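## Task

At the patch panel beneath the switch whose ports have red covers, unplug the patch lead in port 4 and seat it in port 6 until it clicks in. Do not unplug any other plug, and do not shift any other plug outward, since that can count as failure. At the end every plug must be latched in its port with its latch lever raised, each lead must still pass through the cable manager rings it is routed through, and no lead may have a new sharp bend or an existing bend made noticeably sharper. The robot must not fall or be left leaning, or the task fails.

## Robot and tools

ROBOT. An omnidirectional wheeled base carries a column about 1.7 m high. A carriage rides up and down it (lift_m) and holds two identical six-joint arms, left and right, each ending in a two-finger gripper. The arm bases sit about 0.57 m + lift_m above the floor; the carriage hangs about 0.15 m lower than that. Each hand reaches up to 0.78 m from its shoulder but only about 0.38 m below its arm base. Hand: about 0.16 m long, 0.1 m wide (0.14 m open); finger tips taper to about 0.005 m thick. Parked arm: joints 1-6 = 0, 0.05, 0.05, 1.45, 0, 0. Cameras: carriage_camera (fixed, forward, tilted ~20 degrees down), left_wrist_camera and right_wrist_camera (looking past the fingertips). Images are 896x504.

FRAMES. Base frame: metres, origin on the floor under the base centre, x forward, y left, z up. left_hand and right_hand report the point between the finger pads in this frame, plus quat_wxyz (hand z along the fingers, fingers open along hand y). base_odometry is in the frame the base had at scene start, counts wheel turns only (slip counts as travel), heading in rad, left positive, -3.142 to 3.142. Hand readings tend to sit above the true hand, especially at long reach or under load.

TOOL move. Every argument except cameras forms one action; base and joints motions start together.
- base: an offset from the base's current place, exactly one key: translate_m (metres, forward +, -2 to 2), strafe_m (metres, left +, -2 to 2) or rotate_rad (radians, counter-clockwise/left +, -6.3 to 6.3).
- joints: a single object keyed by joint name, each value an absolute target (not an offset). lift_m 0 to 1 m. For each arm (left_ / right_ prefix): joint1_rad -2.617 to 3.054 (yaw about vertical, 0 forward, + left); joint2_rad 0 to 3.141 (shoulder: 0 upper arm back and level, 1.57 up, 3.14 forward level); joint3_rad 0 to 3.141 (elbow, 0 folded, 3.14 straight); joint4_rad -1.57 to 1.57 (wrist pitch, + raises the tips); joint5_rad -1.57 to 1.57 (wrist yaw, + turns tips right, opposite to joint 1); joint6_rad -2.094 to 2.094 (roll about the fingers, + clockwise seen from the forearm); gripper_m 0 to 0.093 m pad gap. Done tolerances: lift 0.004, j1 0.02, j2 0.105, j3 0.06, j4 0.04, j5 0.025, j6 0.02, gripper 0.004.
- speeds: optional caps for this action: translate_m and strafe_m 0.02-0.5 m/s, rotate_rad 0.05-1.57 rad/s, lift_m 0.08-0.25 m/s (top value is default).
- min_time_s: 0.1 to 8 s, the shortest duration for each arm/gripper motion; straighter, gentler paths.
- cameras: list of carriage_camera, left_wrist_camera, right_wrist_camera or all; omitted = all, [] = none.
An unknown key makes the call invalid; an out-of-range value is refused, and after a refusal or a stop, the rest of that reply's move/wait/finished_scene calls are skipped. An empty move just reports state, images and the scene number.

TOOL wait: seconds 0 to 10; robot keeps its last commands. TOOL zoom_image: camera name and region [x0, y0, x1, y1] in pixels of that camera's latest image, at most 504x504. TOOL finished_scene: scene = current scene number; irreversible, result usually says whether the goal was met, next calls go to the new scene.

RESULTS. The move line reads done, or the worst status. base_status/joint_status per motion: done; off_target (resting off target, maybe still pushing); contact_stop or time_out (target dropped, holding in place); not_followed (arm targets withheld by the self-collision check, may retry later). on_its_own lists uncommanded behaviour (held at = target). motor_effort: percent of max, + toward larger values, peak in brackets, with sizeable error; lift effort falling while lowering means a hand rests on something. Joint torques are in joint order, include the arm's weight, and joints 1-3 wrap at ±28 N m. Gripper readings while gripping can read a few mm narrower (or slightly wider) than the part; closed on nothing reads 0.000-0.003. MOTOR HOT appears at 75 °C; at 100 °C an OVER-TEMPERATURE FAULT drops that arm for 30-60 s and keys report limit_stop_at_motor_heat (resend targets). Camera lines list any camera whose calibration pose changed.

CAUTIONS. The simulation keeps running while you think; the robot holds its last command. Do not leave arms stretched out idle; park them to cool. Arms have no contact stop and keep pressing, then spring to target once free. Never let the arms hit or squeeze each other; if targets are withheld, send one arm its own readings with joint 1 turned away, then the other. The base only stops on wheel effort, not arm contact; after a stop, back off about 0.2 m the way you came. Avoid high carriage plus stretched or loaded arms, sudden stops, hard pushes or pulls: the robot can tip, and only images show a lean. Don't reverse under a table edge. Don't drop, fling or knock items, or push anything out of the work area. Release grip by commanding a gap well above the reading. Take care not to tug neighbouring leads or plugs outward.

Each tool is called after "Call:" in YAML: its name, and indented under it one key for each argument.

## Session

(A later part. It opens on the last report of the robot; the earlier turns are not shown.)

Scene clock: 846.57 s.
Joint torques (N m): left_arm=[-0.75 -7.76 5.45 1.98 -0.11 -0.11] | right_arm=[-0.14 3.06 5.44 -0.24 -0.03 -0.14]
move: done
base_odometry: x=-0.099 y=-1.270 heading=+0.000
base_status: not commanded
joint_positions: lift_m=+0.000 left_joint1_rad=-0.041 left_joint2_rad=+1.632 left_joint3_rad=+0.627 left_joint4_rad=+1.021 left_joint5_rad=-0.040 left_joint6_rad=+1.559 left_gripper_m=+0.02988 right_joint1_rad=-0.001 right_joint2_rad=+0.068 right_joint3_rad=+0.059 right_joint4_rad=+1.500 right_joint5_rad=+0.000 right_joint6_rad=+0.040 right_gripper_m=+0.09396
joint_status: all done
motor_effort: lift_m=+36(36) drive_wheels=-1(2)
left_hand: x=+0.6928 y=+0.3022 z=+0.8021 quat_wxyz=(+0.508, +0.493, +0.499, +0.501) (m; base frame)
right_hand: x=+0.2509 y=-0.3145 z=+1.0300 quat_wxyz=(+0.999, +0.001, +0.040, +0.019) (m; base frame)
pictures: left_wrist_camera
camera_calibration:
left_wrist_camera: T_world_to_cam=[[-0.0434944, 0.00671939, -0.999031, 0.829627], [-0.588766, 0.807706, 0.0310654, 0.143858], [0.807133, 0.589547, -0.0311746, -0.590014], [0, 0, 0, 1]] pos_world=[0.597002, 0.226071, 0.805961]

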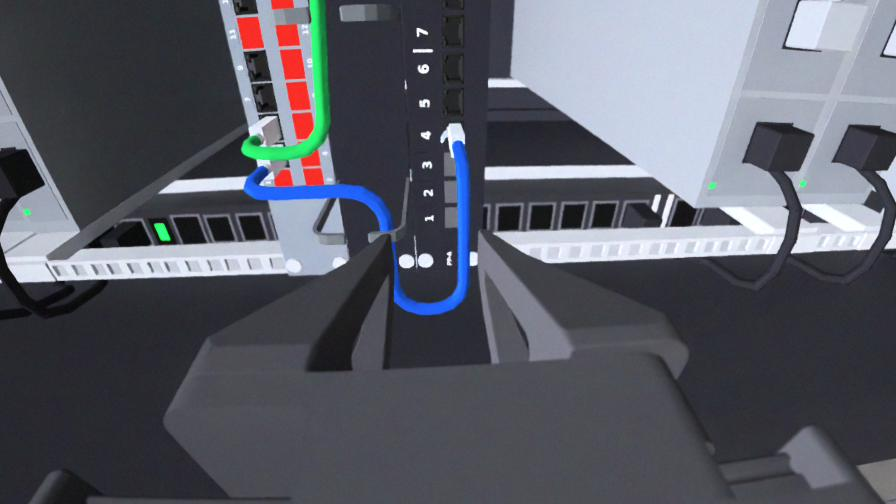

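Call:
move:
  joints: {"left_joint1_rad": -0.0806, "left_joint2_rad": 1.701, "left_joint3_rad": 0.669, "left_joint4_rad": 1.064, "left_joint5_rad": -0.0816, "left_joint6_rad": 1.58}
  min_time_s: 2
  cameras: ["left_wrist_camera"]

Call:
zoom_image:
  camera: "left_wrist_camera"
  region: [350, 80, 520, 270]

Scene clock: 1002.10 s.
Joint torques (N m): left_arm=[-0.77 -4.79 8.2 2.15 -0.1 -0.11] | right_arm=[-0.16 2.7 5.41 -0.17 0.03 -0.15]
move: done
base_odometry: x=-0.099 y=-1.270 heading=+0.000
base_status: not commanded
joint_positions: lift_m=+0.000 left_joint1_rad=-0.072 left_joint2_rad=+1.691 left_joint3_rad=+0.642 left_joint4_rad=+1.046 left_joint5_rad=-0.073 left_joint6_rad=+1.569 left_gripper_m=+0.02988 right_joint1_rad=-0.001 right_joint2_rad=+0.068 right_joint3_rad=+0.059 right_joint4_rad=+1.500 right_joint5_rad=+0.000 right_joint6_rad=+0.040 right_gripper_m=+0.09396
joint_status: all done
motor_effort: lift_m=+36(36) drive_wheels=-1(3)
left_hand: x=+0.7000 y=+0.2933 z=+0.7882 quat_wxyz=(+0.500, +0.500, +0.501, +0.499) (m; base frame)
right_hand: x=+0.2509 y=-0.3145 z=+1.0300 quat_wxyz=(+0.999, +0.001, +0.040, +0.019) (m; base frame)
pictures: left_wrist_camera
camera_calibration:
left_wrist_camera: T_world_to_cam=[[-0.0626052, 0.0169823, -0.997894, 0.825515], [-0.590195, 0.805664, 0.0507382, 0.141833], [0.804829, 0.592129, -0.0404159, -0.582848], [0, 0, 0, 1]] pos_world=[0.604484, 0.216832, 0.793024]

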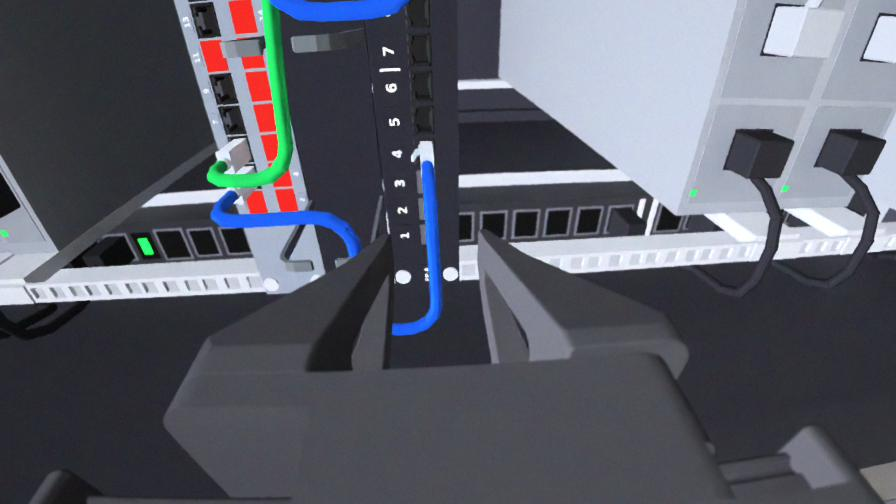

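Scaled by 2.653 from the camera's 896x504 image, which has a finer 1280x720 frame.

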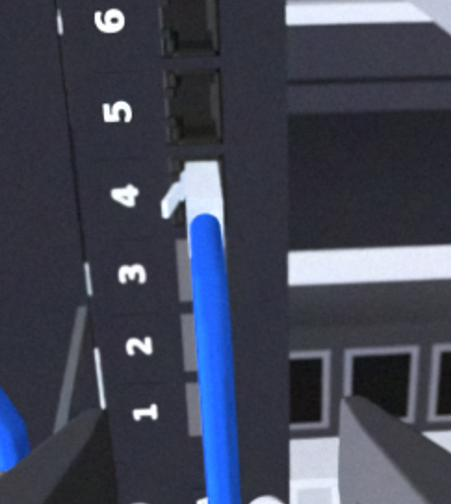

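Call:
move:
  joints: {"left_joint1_rad": -0.054, "left_joint2_rad": 1.823, "left_joint3_rad": 0.837, "left_joint4_rad": 1.002, "left_joint5_rad": -0.053, "left_joint6_rad": 1.58}
  min_time_s: 2.5
  cameras: ["left_wrist_camera", "carriage_camera"]

Call:
zoom_image:
  camera: "left_wrist_camera"
  region: [350, 80, 520, 270]

Scene clock: 1023.30 s.
Joint torques (N m): left_arm=[0.84 -5.76 8.51 1.96 0.09 -0.12] | right_arm=[-0.21 2.81 5.52 -0.22 0 -0.1]
move: done
base_odometry: x=-0.099 y=-1.270 heading=+0.000
base_status: not commanded
joint_positions: lift_m=+0.000 left_joint1_rad=-0.063 left_joint2_rad=+1.812 left_joint3_rad=+0.810 left_joint4_rad=+1.003 left_joint5_rad=-0.062 left_joint6_rad=+1.569 left_gripper_m=+0.02988 right_joint1_rad=-0.001 right_joint2_rad=+0.068 right_joint3_rad=+0.059 right_joint4_rad=+1.500 right_joint5_rad=+0.000 right_joint6_rad=+0.040 right_gripper_m=+0.09396
joint_status: all done
motor_effort: lift_m=+36(36) drive_wheels=-1(2)
left_hand: x=+0.7398 y=+0.2931 z=+0.7915 quat_wxyz=(+0.501, +0.500, +0.500, +0.499) (m; base frame)
right_hand: x=+0.2509 y=-0.3145 z=+1.0300 quat_wxyz=(+0.999, +0.001, +0.040, +0.019) (m; base frame)
pictures: carriage_camera, left_wrist_camera
camera_calibration:
carriage_camera: T_world_to_cam=[[-0.031539, -0.999314, -0.0194245, 0.0223506], [-0.335851, 0.0288998, -0.941472, 1.00833], [0.941387, -0.0231694, -0.336532, 0.195735], [0, 0, 0, 1]] pos_world=[0.155091, -0.00227023, 1.01562]
left_wrist_camera: T_world_to_cam=[[-0.0595554, 0.0172093, -0.998077, 0.829124], [-0.588848, 0.806754, 0.0490471, 0.16529], [0.806046, 0.590637, -0.0379129, -0.617037], [0, 0, 0, 1]] pos_world=[0.64407, 0.216828, 0.796029]

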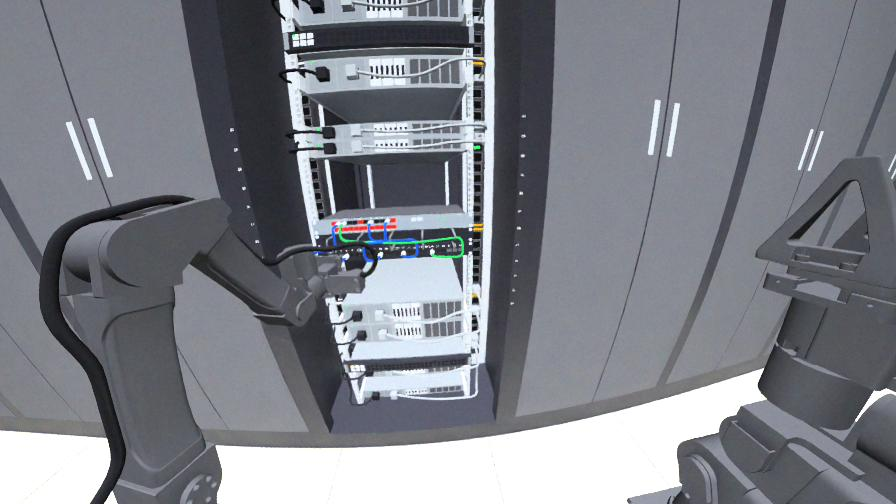

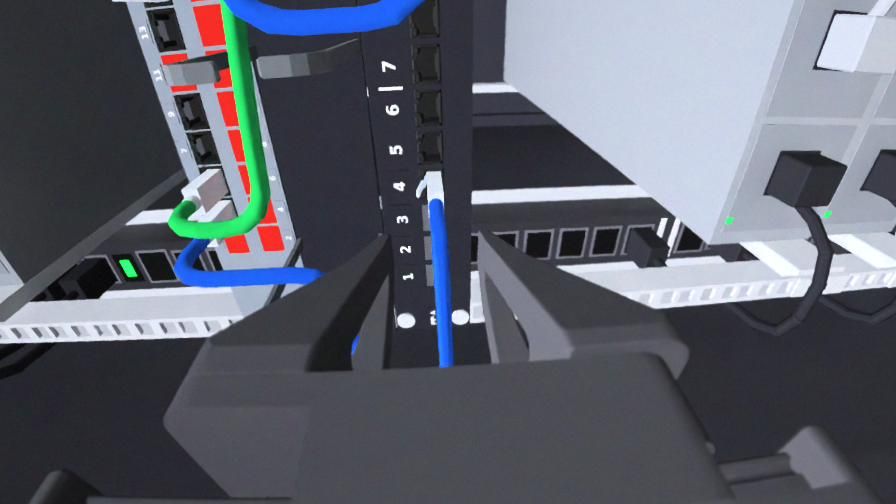

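Scaled by 2.653 from the camera's 896x504 image, which has a finer 1280x720 frame.

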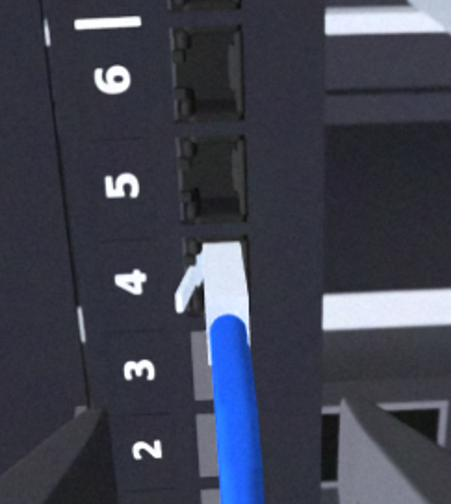

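Call:
move:
  joints: {"left_joint1_rad": -0.0763, "left_joint2_rad": 1.901, "left_joint3_rad": 0.946, "left_joint4_rad": 0.970, "left_joint5_rad": -0.0773, "left_joint6_rad": 1.58}
  min_time_s: 2.5
  cameras: ["left_wrist_camera"]

Call:
zoom_image:
  camera: "left_wrist_camera"
  region: [350, 100, 520, 290]

Scene clock: 1080.10 s.
Joint torques (N m): left_arm=[-1.03 -6.37 8.62 1.98 -0.11 -0.12] | right_arm=[-0.1 3.03 5.76 -0.22 0.04 -0.07]
move: done
base_odometry: x=-0.099 y=-1.270 heading=+0.000
base_status: not commanded
joint_positions: lift_m=+0.000 left_joint1_rad=-0.065 left_joint2_rad=+1.889 left_joint3_rad=+0.918 left_joint4_rad=+0.971 left_joint5_rad=-0.068 left_joint6_rad=+1.569 left_gripper_m=+0.02988 right_joint1_rad=-0.001 right_joint2_rad=+0.068 right_joint3_rad=+0.059 right_joint4_rad=+1.500 right_joint5_rad=+0.000 right_joint6_rad=+0.040 right_gripper_m=+0.09396
joint_status: all done
motor_effort: lift_m=+36(36) drive_wheels=+0(3)
left_hand: x=+0.7647 y=+0.2916 z=+0.7915 quat_wxyz=(+0.500, +0.499, +0.501, +0.501) (m; base frame)
right_hand: x=+0.2509 y=-0.3145 z=+1.0300 quat_wxyz=(+0.999, +0.001, +0.040, +0.019) (m; base frame)
pictures: left_wrist_camera
camera_calibration:
left_wrist_camera: T_world_to_cam=[[-0.0599897, 0.016919, -0.998056, 0.831099], [-0.592452, 0.8041, 0.0492413, 0.184539], [0.803369, 0.594254, -0.038214, -0.635057], [0, 0, 0, 1]] pos_world=[0.669373, 0.214936, 0.796128]

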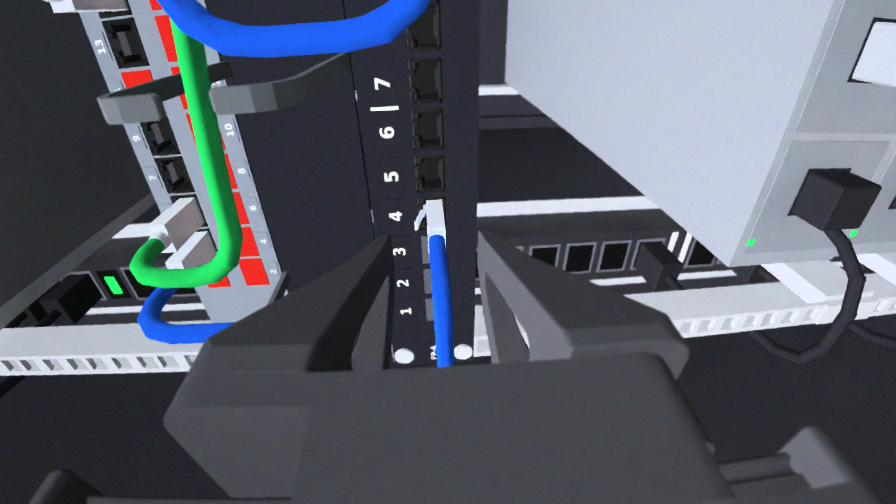

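Scaled by 2.653 from the camera's 896x504 image, which has a finer 1280x720 frame.

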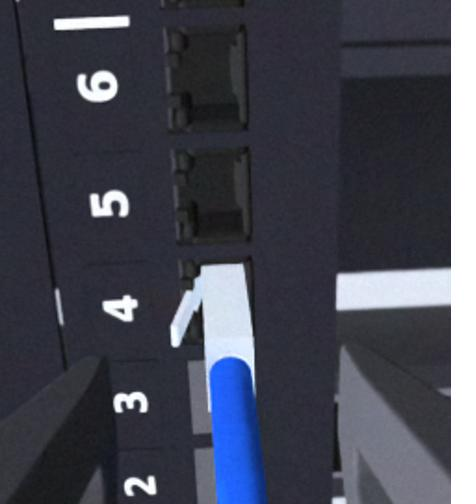

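Call:
move:
  joints: {"left_joint2_rad": 1.949, "left_joint3_rad": 1.014, "left_joint4_rad": 0.9505}
  min_time_s: 2
  cameras: ["left_wrist_camera"]

Call:
zoom_image:
  camera: "left_wrist_camera"
  region: [360, 140, 510, 300]

Scene clock: 1168.00 s.
Joint torques (N m): left_arm=[-1.02 -6.74 8.77 1.96 -0.12 -0.12] | right_arm=[-0.14 2.84 5.48 -0.24 0 -0.14]
move: done
base_odometry: x=-0.099 y=-1.270 heading=+0.000
base_status: not commanded
joint_positions: lift_m=+0.000 left_joint1_rad=-0.065 left_joint2_rad=+1.937 left_joint3_rad=+0.986 left_joint4_rad=+0.951 left_joint5_rad=-0.069 left_joint6_rad=+1.569 left_gripper_m=+0.02988 right_joint1_rad=-0.001 right_joint2_rad=+0.068 right_joint3_rad=+0.059 right_joint4_rad=+1.500 right_joint5_rad=+0.000 right_joint6_rad=+0.040 right_gripper_m=+0.09396
joint_status: all done
motor_effort: lift_m=+36(36) drive_wheels=-3(3)
left_hand: x=+0.7798 y=+0.2908 z=+0.7909 quat_wxyz=(+0.499, +0.499, +0.502, +0.501) (m; base frame)
right_hand: x=+0.2509 y=-0.3145 z=+1.0300 quat_wxyz=(+0.999, +0.001, +0.040, +0.019) (m; base frame)
pictures: left_wrist_camera
camera_calibration:
left_wrist_camera: T_world_to_cam=[[-0.0603631, 0.0173521, -0.998026, 0.831566], [-0.593108, 0.803578, 0.049844, 0.194381], [0.802857, 0.594946, -0.0382148, -0.646555], [0, 0, 0, 1]] pos_world=[0.684575, 0.214036, 0.795528]

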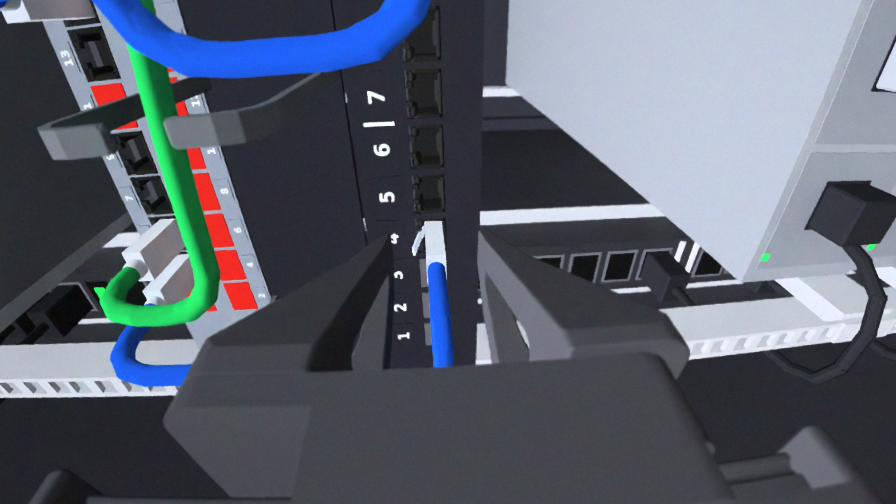

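Scaled by 3.150 from the camera's 896x504 image, which has a finer 1280x720 frame.

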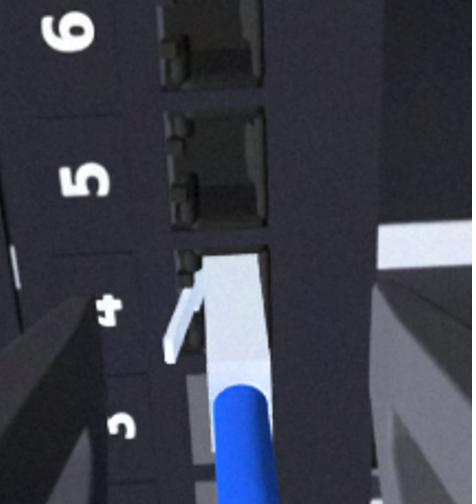

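Call:
move:
  cameras: ["carriage_camera"]

Call:
zoom_image:
  camera: "carriage_camera"
  region: [280, 220, 420, 330]

Scene clock: 1203.93 s.
Joint torques (N m): left_arm=[-1.07 -6.76 8.7 1.97 -0.11 -0.12] | right_arm=[-0.27 3.02 5.33 -0.21 0.01 -0.1]
base_odometry: x=-0.099 y=-1.270 heading=+0.000
base_status: not commanded
joint_positions: lift_m=+0.000 left_joint1_rad=-0.065 left_joint2_rad=+1.937 left_joint3_rad=+0.986 left_joint4_rad=+0.950 left_joint5_rad=-0.069 left_joint6_rad=+1.569 left_gripper_m=+0.02988 right_joint1_rad=-0.001 right_joint2_rad=+0.068 right_joint3_rad=+0.059 right_joint4_rad=+1.500 right_joint5_rad=+0.000 right_joint6_rad=+0.040 right_gripper_m=+0.09396
joint_status: all done
motor_effort: lift_m=+36(36) drive_wheels=+0(3)
left_hand: x=+0.7799 y=+0.2908 z=+0.7909 quat_wxyz=(+0.499, +0.499, +0.502, +0.501) (m; base frame)
right_hand: x=+0.2509 y=-0.3145 z=+1.0300 quat_wxyz=(+0.999, +0.001, +0.040, +0.019) (m; base frame)
pictures: carriage_camera
camera_calibration:
carriage_camera: T_world_to_cam=[[-0.031539, -0.999314, -0.0194245, 0.0223506], [-0.335851, 0.0288998, -0.941472, 1.00833], [0.941387, -0.0231694, -0.336532, 0.195735], [0, 0, 0, 1]] pos_world=[0.155091, -0.00227023, 1.01562]

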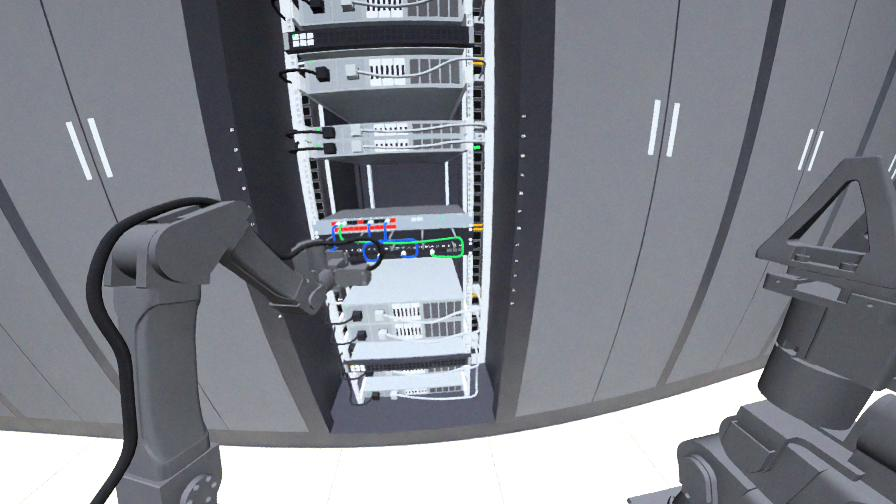

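Scaled by 3.600 from the camera's 896x504 image, which has a finer 1280x720 frame.

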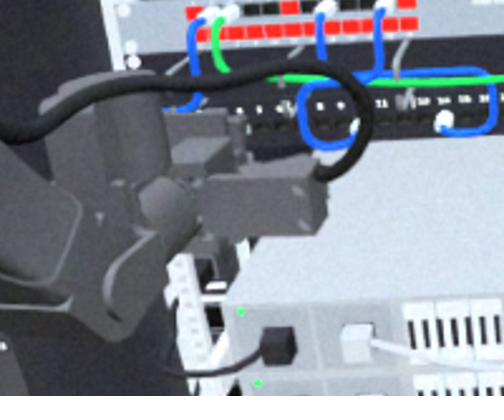

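Call:
move:
  joints: {"left_joint2_rad": 1.9613, "left_joint3_rad": 1.0324, "left_joint4_rad": 0.9444}
  min_time_s: 1
  cameras: ["left_wrist_camera"]

Call:
zoom_image:
  camera: "left_wrist_camera"
  region: [360, 140, 510, 300]

Scene clock: 1215.43 s.
Joint torques (N m): left_arm=[-1.03 -6.84 8.77 1.99 -0.12 -0.12] | right_arm=[-0.21 3.12 5.53 -0.16 0.03 -0.15]
move: done
base_odometry: x=-0.099 y=-1.270 heading=+0.000
base_status: not commanded
joint_positions: lift_m=+0.000 left_joint1_rad=-0.065 left_joint2_rad=+1.949 left_joint3_rad=+1.005 left_joint4_rad=+0.945 left_joint5_rad=-0.069 left_joint6_rad=+1.569 left_gripper_m=+0.02988 right_joint1_rad=-0.001 right_joint2_rad=+0.068 right_joint3_rad=+0.059 right_joint4_rad=+1.500 right_joint5_rad=+0.000 right_joint6_rad=+0.040 right_gripper_m=+0.09396
joint_status: all done
motor_effort: lift_m=+36(36) drive_wheels=-1(2)
left_hand: x=+0.7838 y=+0.2905 z=+0.7912 quat_wxyz=(+0.499, +0.498, +0.501, +0.501) (m; base frame)
right_hand: x=+0.2509 y=-0.3145 z=+1.0300 quat_wxyz=(+0.999, +0.001, +0.040, +0.019) (m; base frame)
pictures: left_wrist_camera
camera_calibration:
left_wrist_camera: T_world_to_cam=[[-0.059586, 0.017309, -0.998073, 0.831625], [-0.593161, 0.80357, 0.0493482, 0.19741], [0.802876, 0.594959, -0.0376145, -0.650067], [0, 0, 0, 1]] pos_world=[0.688572, 0.213736, 0.795829]

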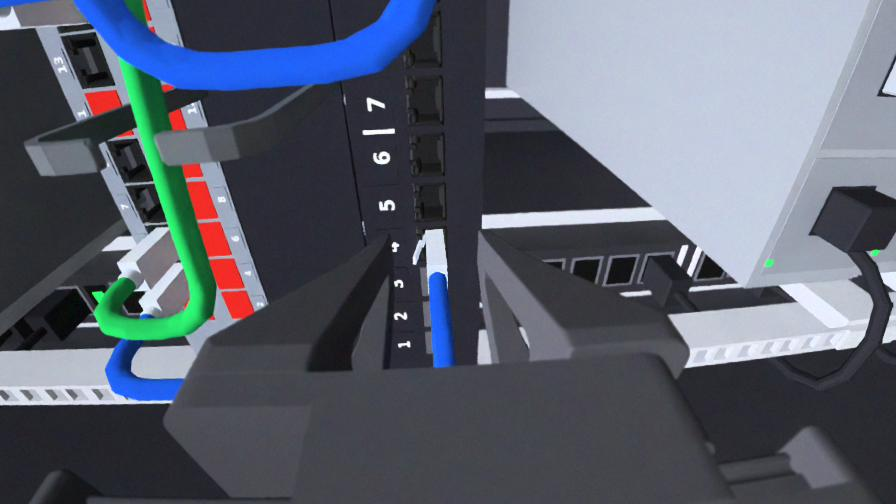

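Scaled by 3.150 from the camera's 896x504 image, which has a finer 1280x720 frame.

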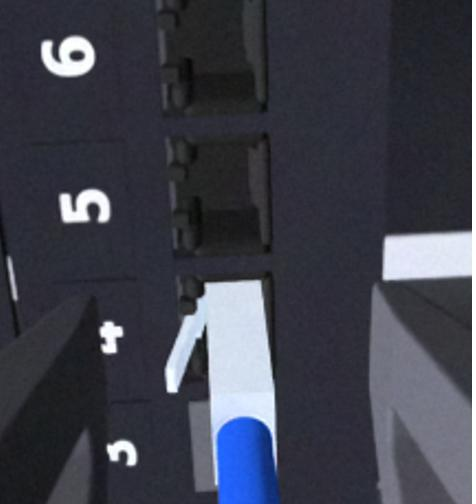

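Call:
move:
  joints: {"left_joint2_rad": 1.9736, "left_joint3_rad": 1.0508, "left_joint4_rad": 0.9383}
  min_time_s: 1
  cameras: ["left_wrist_camera"]

Call:
zoom_image:
  camera: "left_wrist_camera"
  region: [360, 140, 510, 300]

Scene clock: 1226.17 s.
Joint torques (N m): left_arm=[-0.69 -6.93 8.73 1.97 -0.11 -0.11] | right_arm=[-0.31 3.02 5.52 -0.18 0.03 -0.11]
move: done
base_odometry: x=-0.099 y=-1.270 heading=+0.000
base_status: not commanded
joint_positions: lift_m=+0.000 left_joint1_rad=-0.068 left_joint2_rad=+1.961 left_joint3_rad=+1.022 left_joint4_rad=+0.939 left_joint5_rad=-0.069 left_joint6_rad=+1.569 left_gripper_m=+0.02988 right_joint1_rad=-0.001 right_joint2_rad=+0.068 right_joint3_rad=+0.059 right_joint4_rad=+1.500 right_joint5_rad=+0.000 right_joint6_rad=+0.040 right_gripper_m=+0.09396
joint_status: all done
motor_effort: lift_m=+36(36) drive_wheels=-1(2)
left_hand: x=+0.7877 y=+0.2886 z=+0.7911 quat_wxyz=(+0.500, +0.499, +0.501, +0.500) (m; base frame)
right_hand: x=+0.2509 y=-0.3145 z=+1.0300 quat_wxyz=(+0.999, +0.001, +0.040, +0.019) (m; base frame)
pictures: left_wrist_camera
camera_calibration:
left_wrist_camera: T_world_to_cam=[[-0.0595301, 0.0174966, -0.998073, 0.831689], [-0.590634, 0.805429, 0.0493479, 0.198696], [0.804741, 0.592433, -0.0376132, -0.652761], [0, 0, 0, 1]] pos_world=[0.692171, 0.21213, 0.795729]

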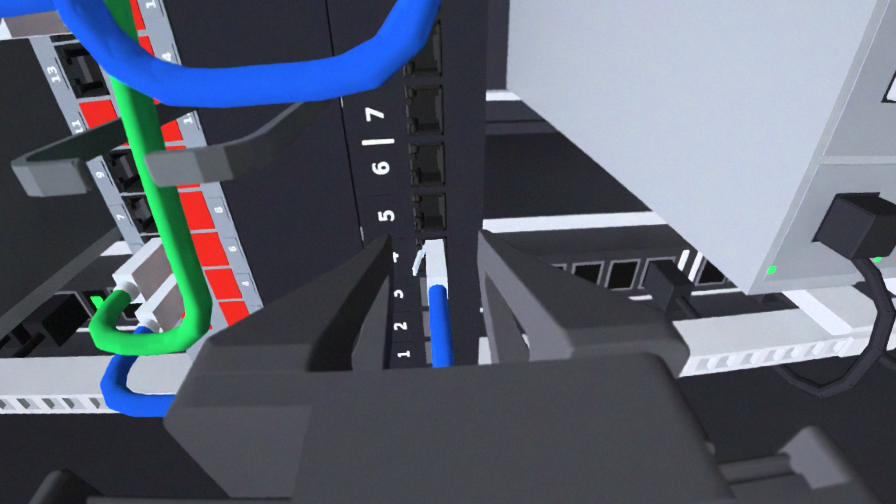

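Scaled by 3.150 from the camera's 896x504 image, which has a finer 1280x720 frame.

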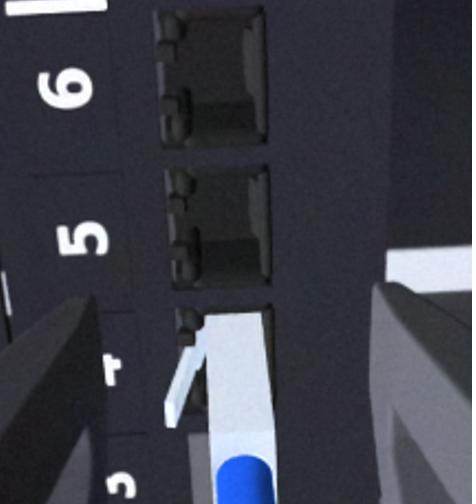

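Call:
move:
  joints: {"left_gripper_m": 0.013}
  min_time_s: 2
  cameras: ["left_wrist_camera"]

Call:
zoom_image:
  camera: "left_wrist_camera"
  region: [360, 170, 510, 330]

Scene clock: 1245.53 s.
Joint torques (N m): left_arm=[-0.73 -6.94 8.76 1.99 -0.1 -0.12] | right_arm=[-0.18 2.85 5.46 -0.21 0.03 -0.11]
move: done
base_odometry: x=-0.099 y=-1.270 heading=+0.000
base_status: not commanded
joint_positions: lift_m=+0.000 left_joint1_rad=-0.068 left_joint2_rad=+1.961 left_joint3_rad=+1.023 left_joint4_rad=+0.938 left_joint5_rad=-0.069 left_joint6_rad=+1.569 left_gripper_m=+0.01313 right_joint1_rad=-0.001 right_joint2_rad=+0.068 right_joint3_rad=+0.059 right_joint4_rad=+1.500 right_joint5_rad=+0.000 right_joint6_rad=+0.040 right_gripper_m=+0.09396
joint_status: all done
motor_effort: lift_m=+36(36) drive_wheels=-3(3)
left_hand: x=+0.7877 y=+0.2886 z=+0.7910 quat_wxyz=(+0.500, +0.499, +0.501, +0.500) (m; base frame)
right_hand: x=+0.2509 y=-0.3145 z=+1.0300 quat_wxyz=(+0.999, +0.001, +0.040, +0.019) (m; base frame)
pictures: left_wrist_camera
camera_calibration:
left_wrist_camera: T_world_to_cam=[[-0.0603116, 0.0175385, -0.998026, 0.832088], [-0.590629, 0.805403, 0.0498458, 0.198368], [0.804687, 0.592469, -0.0382164, -0.652338], [0, 0, 0, 1]] pos_world=[0.692274, 0.21213, 0.795628]

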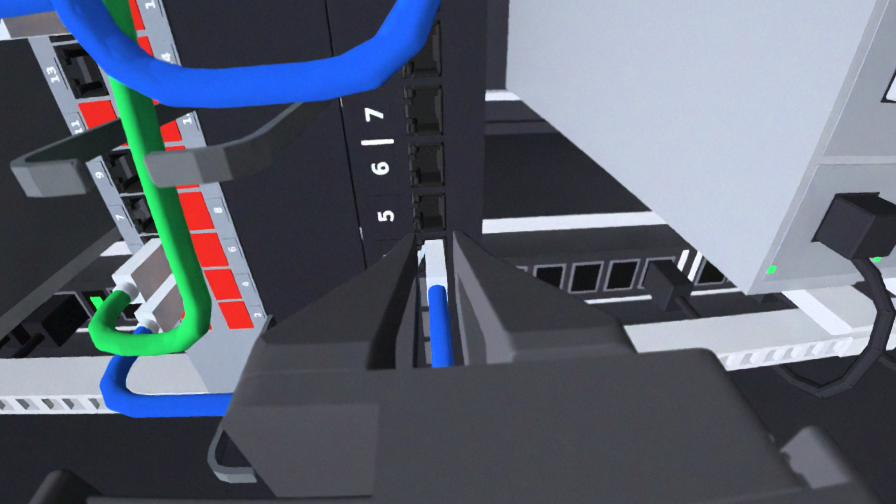

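Scaled by 3.150 from the camera's 896x504 image, which has a finer 1280x720 frame.

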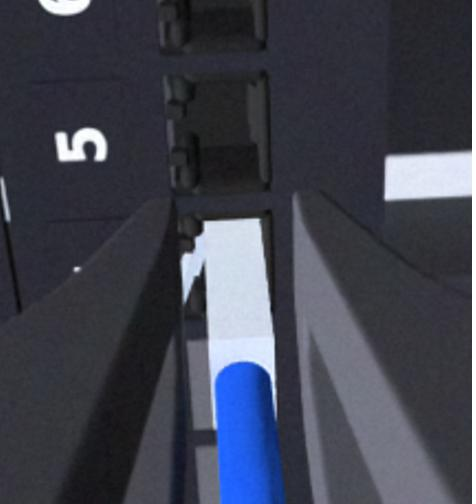

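Call:
move:
  joints: {"left_gripper_m": 0.009}
  min_time_s: 2
  cameras: ["left_wrist_camera"]

Call:
zoom_image:
  camera: "left_wrist_camera"
  region: [360, 170, 510, 330]

Scene clock: 1254.17 s.
Joint torques (N m): left_arm=[-0.76 -6.95 8.72 1.98 -0.11 -0.11] | right_arm=[-0.08 2.95 5.37 -0.19 0.02 -0.11]
move: done
base_odometry: x=-0.099 y=-1.270 heading=+0.000
base_status: not commanded
joint_positions: lift_m=+0.000 left_joint1_rad=-0.068 left_joint2_rad=+1.961 left_joint3_rad=+1.023 left_joint4_rad=+0.938 left_joint5_rad=-0.069 left_joint6_rad=+1.569 left_gripper_m=+0.00914 right_joint1_rad=-0.001 right_joint2_rad=+0.068 right_joint3_rad=+0.059 right_joint4_rad=+1.500 right_joint5_rad=+0.000 right_joint6_rad=+0.040 right_gripper_m=+0.09396
joint_status: all done
motor_effort: lift_m=+36(36) drive_wheels=+0(3)
left_hand: x=+0.7877 y=+0.2886 z=+0.7909 quat_wxyz=(+0.500, +0.499, +0.501, +0.500) (m; base frame)
right_hand: x=+0.2509 y=-0.3145 z=+1.0300 quat_wxyz=(+0.999, +0.001, +0.040, +0.019) (m; base frame)
pictures: left_wrist_camera
camera_calibration:
left_wrist_camera: T_world_to_cam=[[-0.0606705, 0.0175211, -0.998004, 0.832223], [-0.590605, 0.805408, 0.0500438, 0.198199], [0.804677, 0.592462, -0.0385164, -0.652097], [0, 0, 0, 1]] pos_world=[0.692276, 0.21213, 0.795527]

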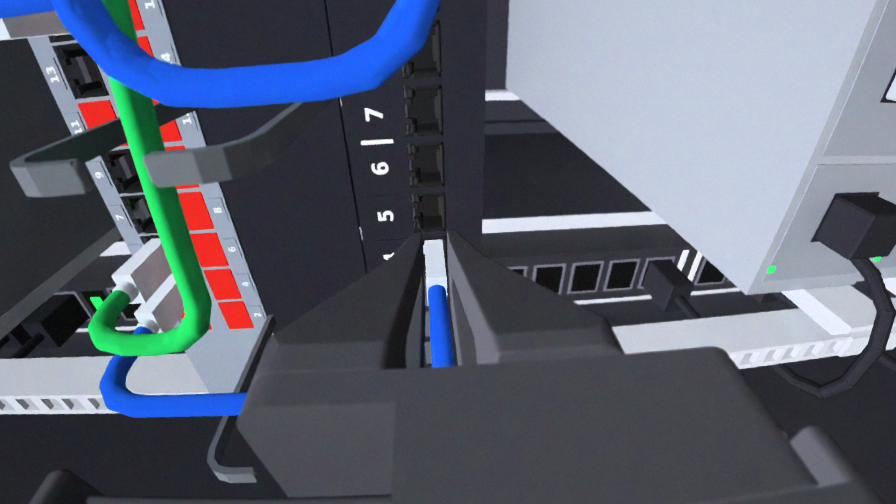

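Scaled by 3.150 from the camera's 896x504 image, which has a finer 1280x720 frame.

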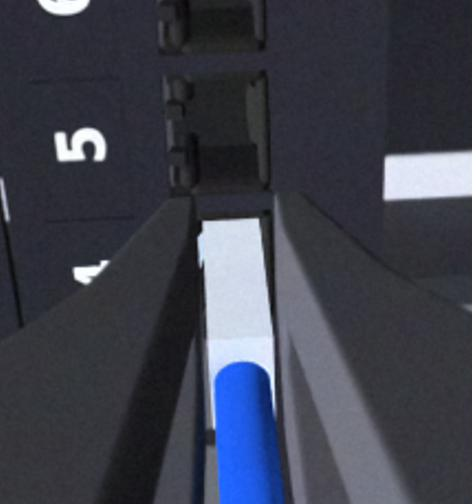

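Call:
move:
  joints: {"left_gripper_m": 0.004}
  min_time_s: 2
  cameras: ["left_wrist_camera"]

Call:
zoom_image:
  camera: "left_wrist_camera"
  region: [360, 170, 510, 330]

Scene clock: 1261.27 s.
Joint torques (N m): left_arm=[-0.7 -6.95 8.76 1.98 -0.11 -0.11] | right_arm=[-0.18 2.88 5.46 -0.2 0.04 -0.13]
move: done
base_odometry: x=-0.099 y=-1.270 heading=+0.000
base_status: not commanded
joint_positions: lift_m=+0.000 left_joint1_rad=-0.068 left_joint2_rad=+1.961 left_joint3_rad=+1.023 left_joint4_rad=+0.938 left_joint5_rad=-0.069 left_joint6_rad=+1.569 left_gripper_m=+0.00577 right_joint1_rad=-0.001 right_joint2_rad=+0.068 right_joint3_rad=+0.059 right_joint4_rad=+1.500 right_joint5_rad=+0.000 right_joint6_rad=+0.040 right_gripper_m=+0.09396
joint_status: all done
motor_effort: lift_m=+36(36) drive_wheels=-2(3)
left_hand: x=+0.7877 y=+0.2886 z=+0.7909 quat_wxyz=(+0.500, +0.499, +0.501, +0.500) (m; base frame)
right_hand: x=+0.2509 y=-0.3145 z=+1.0300 quat_wxyz=(+0.999, +0.001, +0.040, +0.019) (m; base frame)
pictures: left_wrist_camera
camera_calibration:
left_wrist_camera: T_world_to_cam=[[-0.0606705, 0.0175211, -0.998004, 0.832223], [-0.590605, 0.805408, 0.0500438, 0.198199], [0.804677, 0.592462, -0.0385164, -0.652097], [0, 0, 0, 1]] pos_world=[0.692276, 0.21213, 0.795527]

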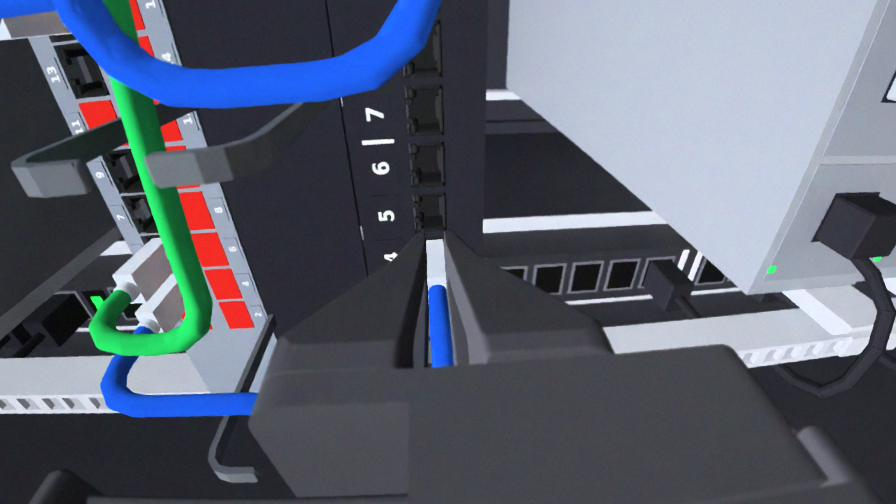

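Scaled by 3.150 from the camera's 896x504 image, which has a finer 1280x720 frame.

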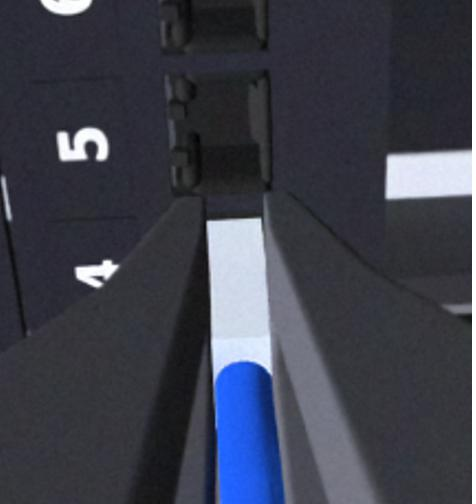

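Call:
move:
  cameras: ["left_wrist_camera"]

Scene clock: 1300.80 s.
Joint torques (N m): left_arm=[-0.72 -6.95 8.76 1.99 -0.11 -0.11] | right_arm=[-0.02 3.04 5.23 -0.21 0.03 -0.17]
base_odometry: x=-0.099 y=-1.270 heading=+0.000
base_status: not commanded
joint_positions: lift_m=+0.000 left_joint1_rad=-0.068 left_joint2_rad=+1.961 left_joint3_rad=+1.023 left_joint4_rad=+0.938 left_joint5_rad=-0.069 left_joint6_rad=+1.569 left_gripper_m=+0.00576 right_joint1_rad=-0.001 right_joint2_rad=+0.068 right_joint3_rad=+0.059 right_joint4_rad=+1.500 right_joint5_rad=+0.000 right_joint6_rad=+0.040 right_gripper_m=+0.09396
joint_status: all done
motor_effort: lift_m=+36(36) drive_wheels=-2(3)
left_hand: x=+0.7877 y=+0.2886 z=+0.7909 quat_wxyz=(+0.500, +0.499, +0.501, +0.500) (m; base frame)
right_hand: x=+0.2509 y=-0.3145 z=+1.0300 quat_wxyz=(+0.999, +0.001, +0.040, +0.019) (m; base frame)
pictures: left_wrist_camera
camera_calibration:
left_wrist_camera: T_world_to_cam=[[-0.0606705, 0.0175211, -0.998004, 0.832223], [-0.590605, 0.805408, 0.0500438, 0.198199], [0.804677, 0.592462, -0.0385164, -0.652097], [0, 0, 0, 1]] pos_world=[0.692276, 0.21213, 0.795527]

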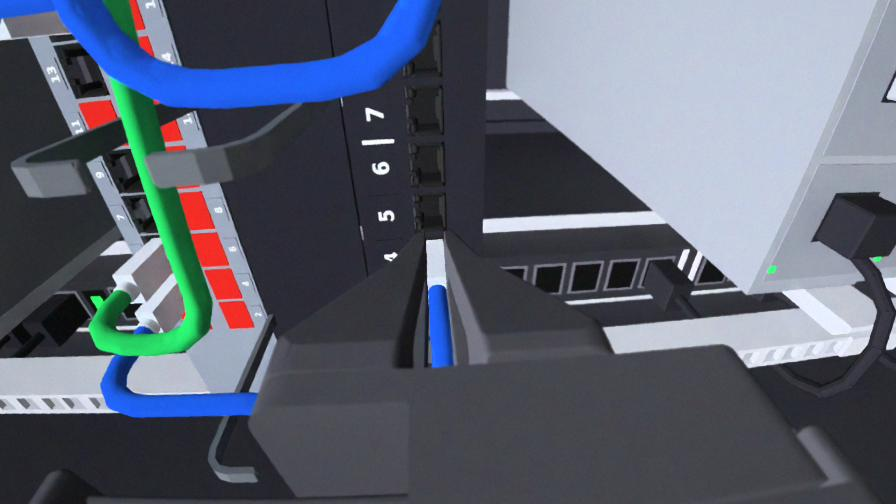

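Call:
zoom_image:
  camera: "left_wrist_camera"
  region: [340, 90, 540, 300]

Scaled by 2.400 from the camera's 896x504 image, which has a finer 1280x720 frame.

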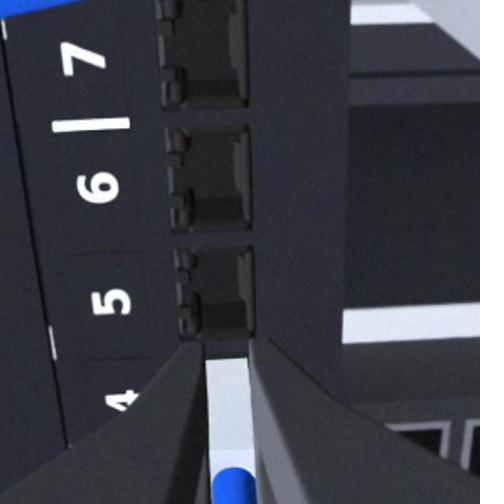

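Call:
move:
  joints: {"left_gripper_m": 0.0}
  min_time_s: 2
  cameras: ["left_wrist_camera"]

Call:
zoom_image:
  camera: "left_wrist_camera"
  region: [340, 90, 540, 300]

Scene clock: 1314.50 s.
Joint torques (N m): left_arm=[-0.75 -6.91 8.76 1.98 -0.12 -0.11] | right_arm=[-0.18 2.96 5.61 -0.22 0.02 -0.12]
move: off_target
base_odometry: x=-0.099 y=-1.270 heading=+0.000
base_status: not commanded
joint_positions: lift_m=+0.000 left_joint1_rad=-0.068 left_joint2_rad=+1.961 left_joint3_rad=+1.023 left_joint4_rad=+0.938 left_joint5_rad=-0.069 left_joint6_rad=+1.569 left_gripper_m=+0.00576 right_joint1_rad=-0.001 right_joint2_rad=+0.068 right_joint3_rad=+0.059 right_joint4_rad=+1.500 right_joint5_rad=+0.000 right_joint6_rad=+0.040 right_gripper_m=+0.09396
joint_status: left_gripper_m off_target (ended at +0.00576, target +0.00000)
motor_effort: lift_m=+36(36) drive_wheels=+0(3)
left_hand: x=+0.7877 y=+0.2886 z=+0.7909 quat_wxyz=(+0.500, +0.499, +0.501, +0.500) (m; base frame)
right_hand: x=+0.2509 y=-0.3145 z=+1.0300 quat_wxyz=(+0.999, +0.001, +0.040, +0.019) (m; base frame)
pictures: left_wrist_camera
camera_calibration:
left_wrist_camera: T_world_to_cam=[[-0.0606705, 0.0175211, -0.998004, 0.832223], [-0.590605, 0.805408, 0.0500438, 0.198199], [0.804677, 0.592462, -0.0385164, -0.652097], [0, 0, 0, 1]] pos_world=[0.692276, 0.21213, 0.795527]

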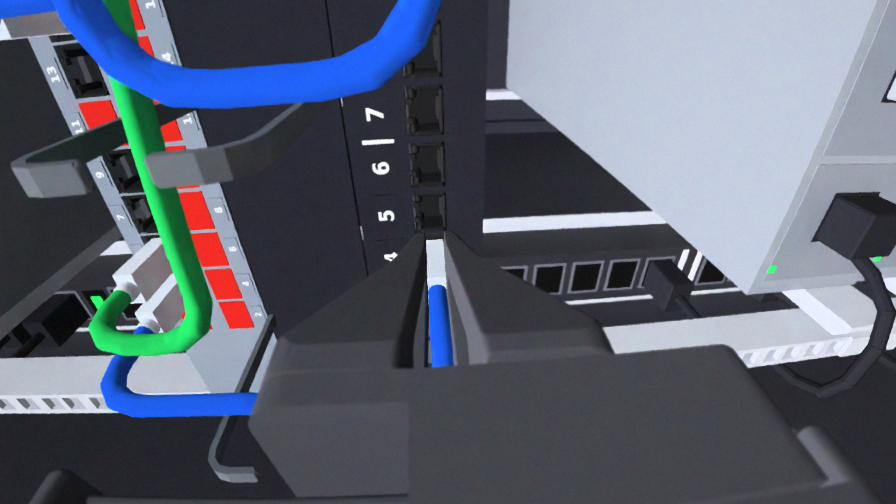

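Scaled by 2.400 from the camera's 896x504 image, which has a finer 1280x720 frame.

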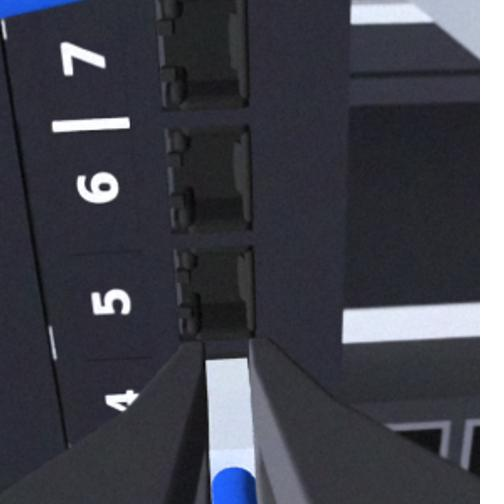

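Call:
move:
  base: {"translate_m": -0.012}
  speeds: {"translate_m": 0.03}
  cameras: ["left_wrist_camera"]

Call:
zoom_image:
  camera: "left_wrist_camera"
  region: [340, 90, 540, 300]

Scene clock: 1321.17 s.
Joint torques (N m): left_arm=[-0.75 -9.16 4.78 2.19 -0.14 -0.12] | right_arm=[-0.13 2.91 5.35 -0.21 0.02 -0.15]
move: done
base_odometry: x=-0.111 y=-1.271 heading=+0.000
base_status: done
joint_positions: lift_m=+0.000 left_joint1_rad=-0.068 left_joint2_rad=+1.986 left_joint3_rad=+1.068 left_joint4_rad=+0.917 left_joint5_rad=-0.066 left_joint6_rad=+1.569 left_gripper_m=+0.00571 right_joint1_rad=-0.001 right_joint2_rad=+0.068 right_joint3_rad=+0.059 right_joint4_rad=+1.500 right_joint5_rad=+0.000 right_joint6_rad=+0.040 right_gripper_m=+0.09396
joint_status: not commanded
motor_effort: lift_m=+36(36) drive_wheels=+7(8)
left_hand: x=+0.7971 y=+0.2874 z=+0.7923 quat_wxyz=(+0.501, +0.500, +0.500, +0.499) (m; base frame)
right_hand: x=+0.2509 y=-0.3145 z=+1.0300 quat_wxyz=(+0.999, +0.001, +0.040, +0.019) (m; base frame)
pictures: left_wrist_camera
camera_calibration:
left_wrist_camera: T_world_to_cam=[[-0.0606194, 0.0177071, -0.998004, 0.834113], [-0.588184, 0.807177, 0.0500481, 0.202157], [0.806452, 0.590044, -0.0385156, -0.659563], [0, 0, 0, 1]] pos_world=[0.701375, 0.211225, 0.796927]

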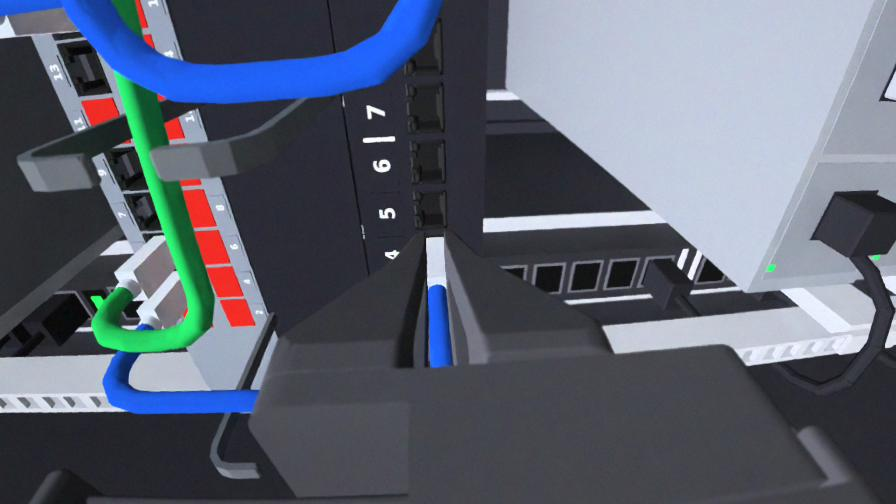

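Scaled by 2.400 from the camera's 896x504 image, which has a finer 1280x720 frame.

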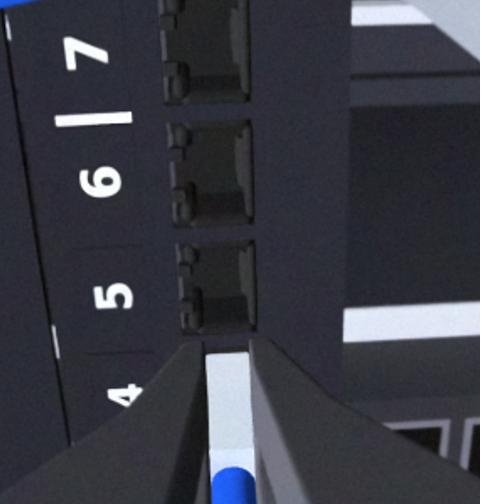

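Call:
move:
  base: {"translate_m": -0.008}
  speeds: {"translate_m": 0.03}
  cameras: ["left_wrist_camera"]

Call:
zoom_image:
  camera: "left_wrist_camera"
  region: [340, 90, 540, 300]

Scene clock: 1349.93 s.
Joint torques (N m): left_arm=[-0.85 -10.47 2.41 2.31 -0.09 -0.13] | right_arm=[-0.27 3.07 5.41 -0.18 0.01 -0.1]
move: done
base_odometry: x=-0.118 y=-1.271 heading=-0.001
base_status: done
joint_positions: lift_m=+0.000 left_joint1_rad=-0.066 left_joint2_rad=+2.001 left_joint3_rad=+1.095 left_joint4_rad=+0.905 left_joint5_rad=-0.068 left_joint6_rad=+1.569 left_gripper_m=+0.00567 right_joint1_rad=-0.001 right_joint2_rad=+0.068 right_joint3_rad=+0.059 right_joint4_rad=+1.499 right_joint5_rad=+0.000 right_joint6_rad=+0.040 right_gripper_m=+0.09396
joint_status: not commanded
motor_effort: lift_m=+36(36) drive_wheels=+11(13)
left_hand: x=+0.8026 y=+0.2882 z=+0.7932 quat_wxyz=(+0.500, +0.499, +0.501, +0.500) (m; base frame)
right_hand: x=+0.2510 y=-0.3145 z=+1.0299 quat_wxyz=(+0.999, +0.001, +0.040, +0.019) (m; base frame)
pictures: left_wrist_camera
camera_calibration:
left_wrist_camera: T_world_to_cam=[[-0.0606758, 0.017499, -0.998004, 0.835438], [-0.590895, 0.805195, 0.050043, 0.207456], [0.804463, 0.592752, -0.0385158, -0.663672], [0, 0, 0, 1]] pos_world=[0.707176, 0.211731, 0.797827]

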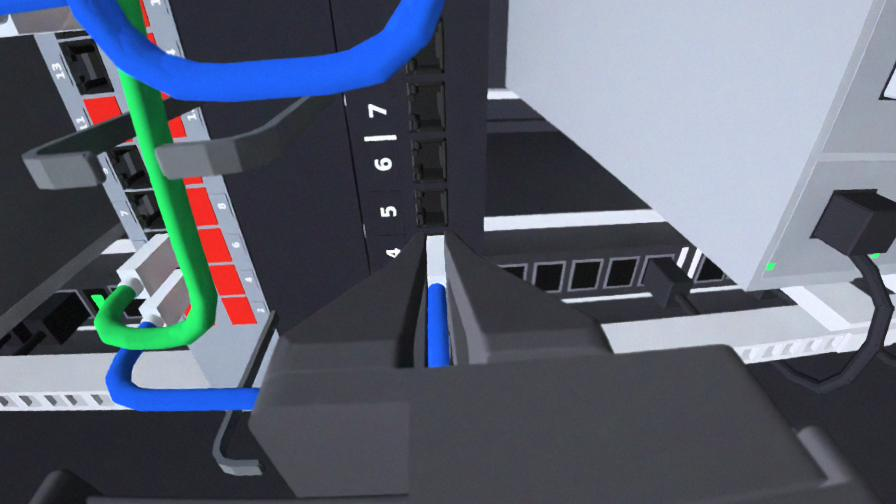

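Scaled by 2.400 from the camera's 896x504 image, which has a finer 1280x720 frame.

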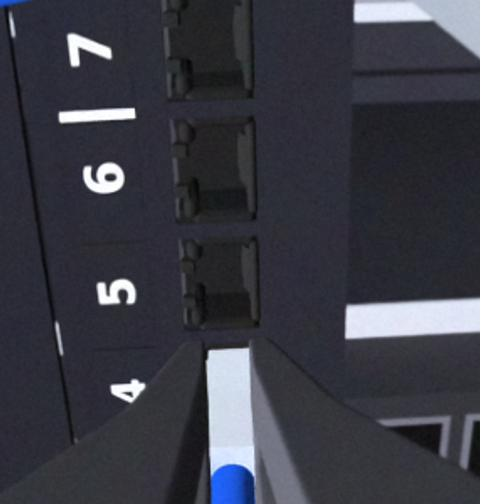

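Call:
zoom_image:
  camera: "left_wrist_camera"
  region: [395, 205, 475, 295]

Scaled by 5.600 from the camera's 896x504 image, which has a finer 1280x720 frame.

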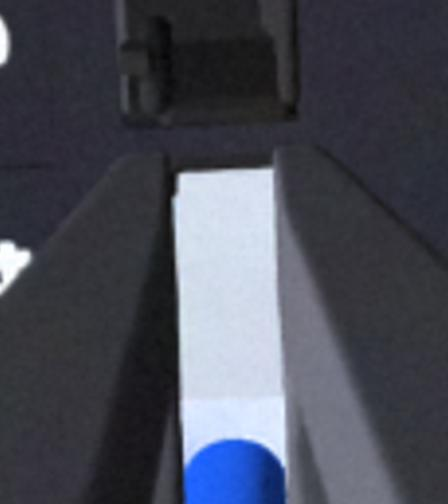

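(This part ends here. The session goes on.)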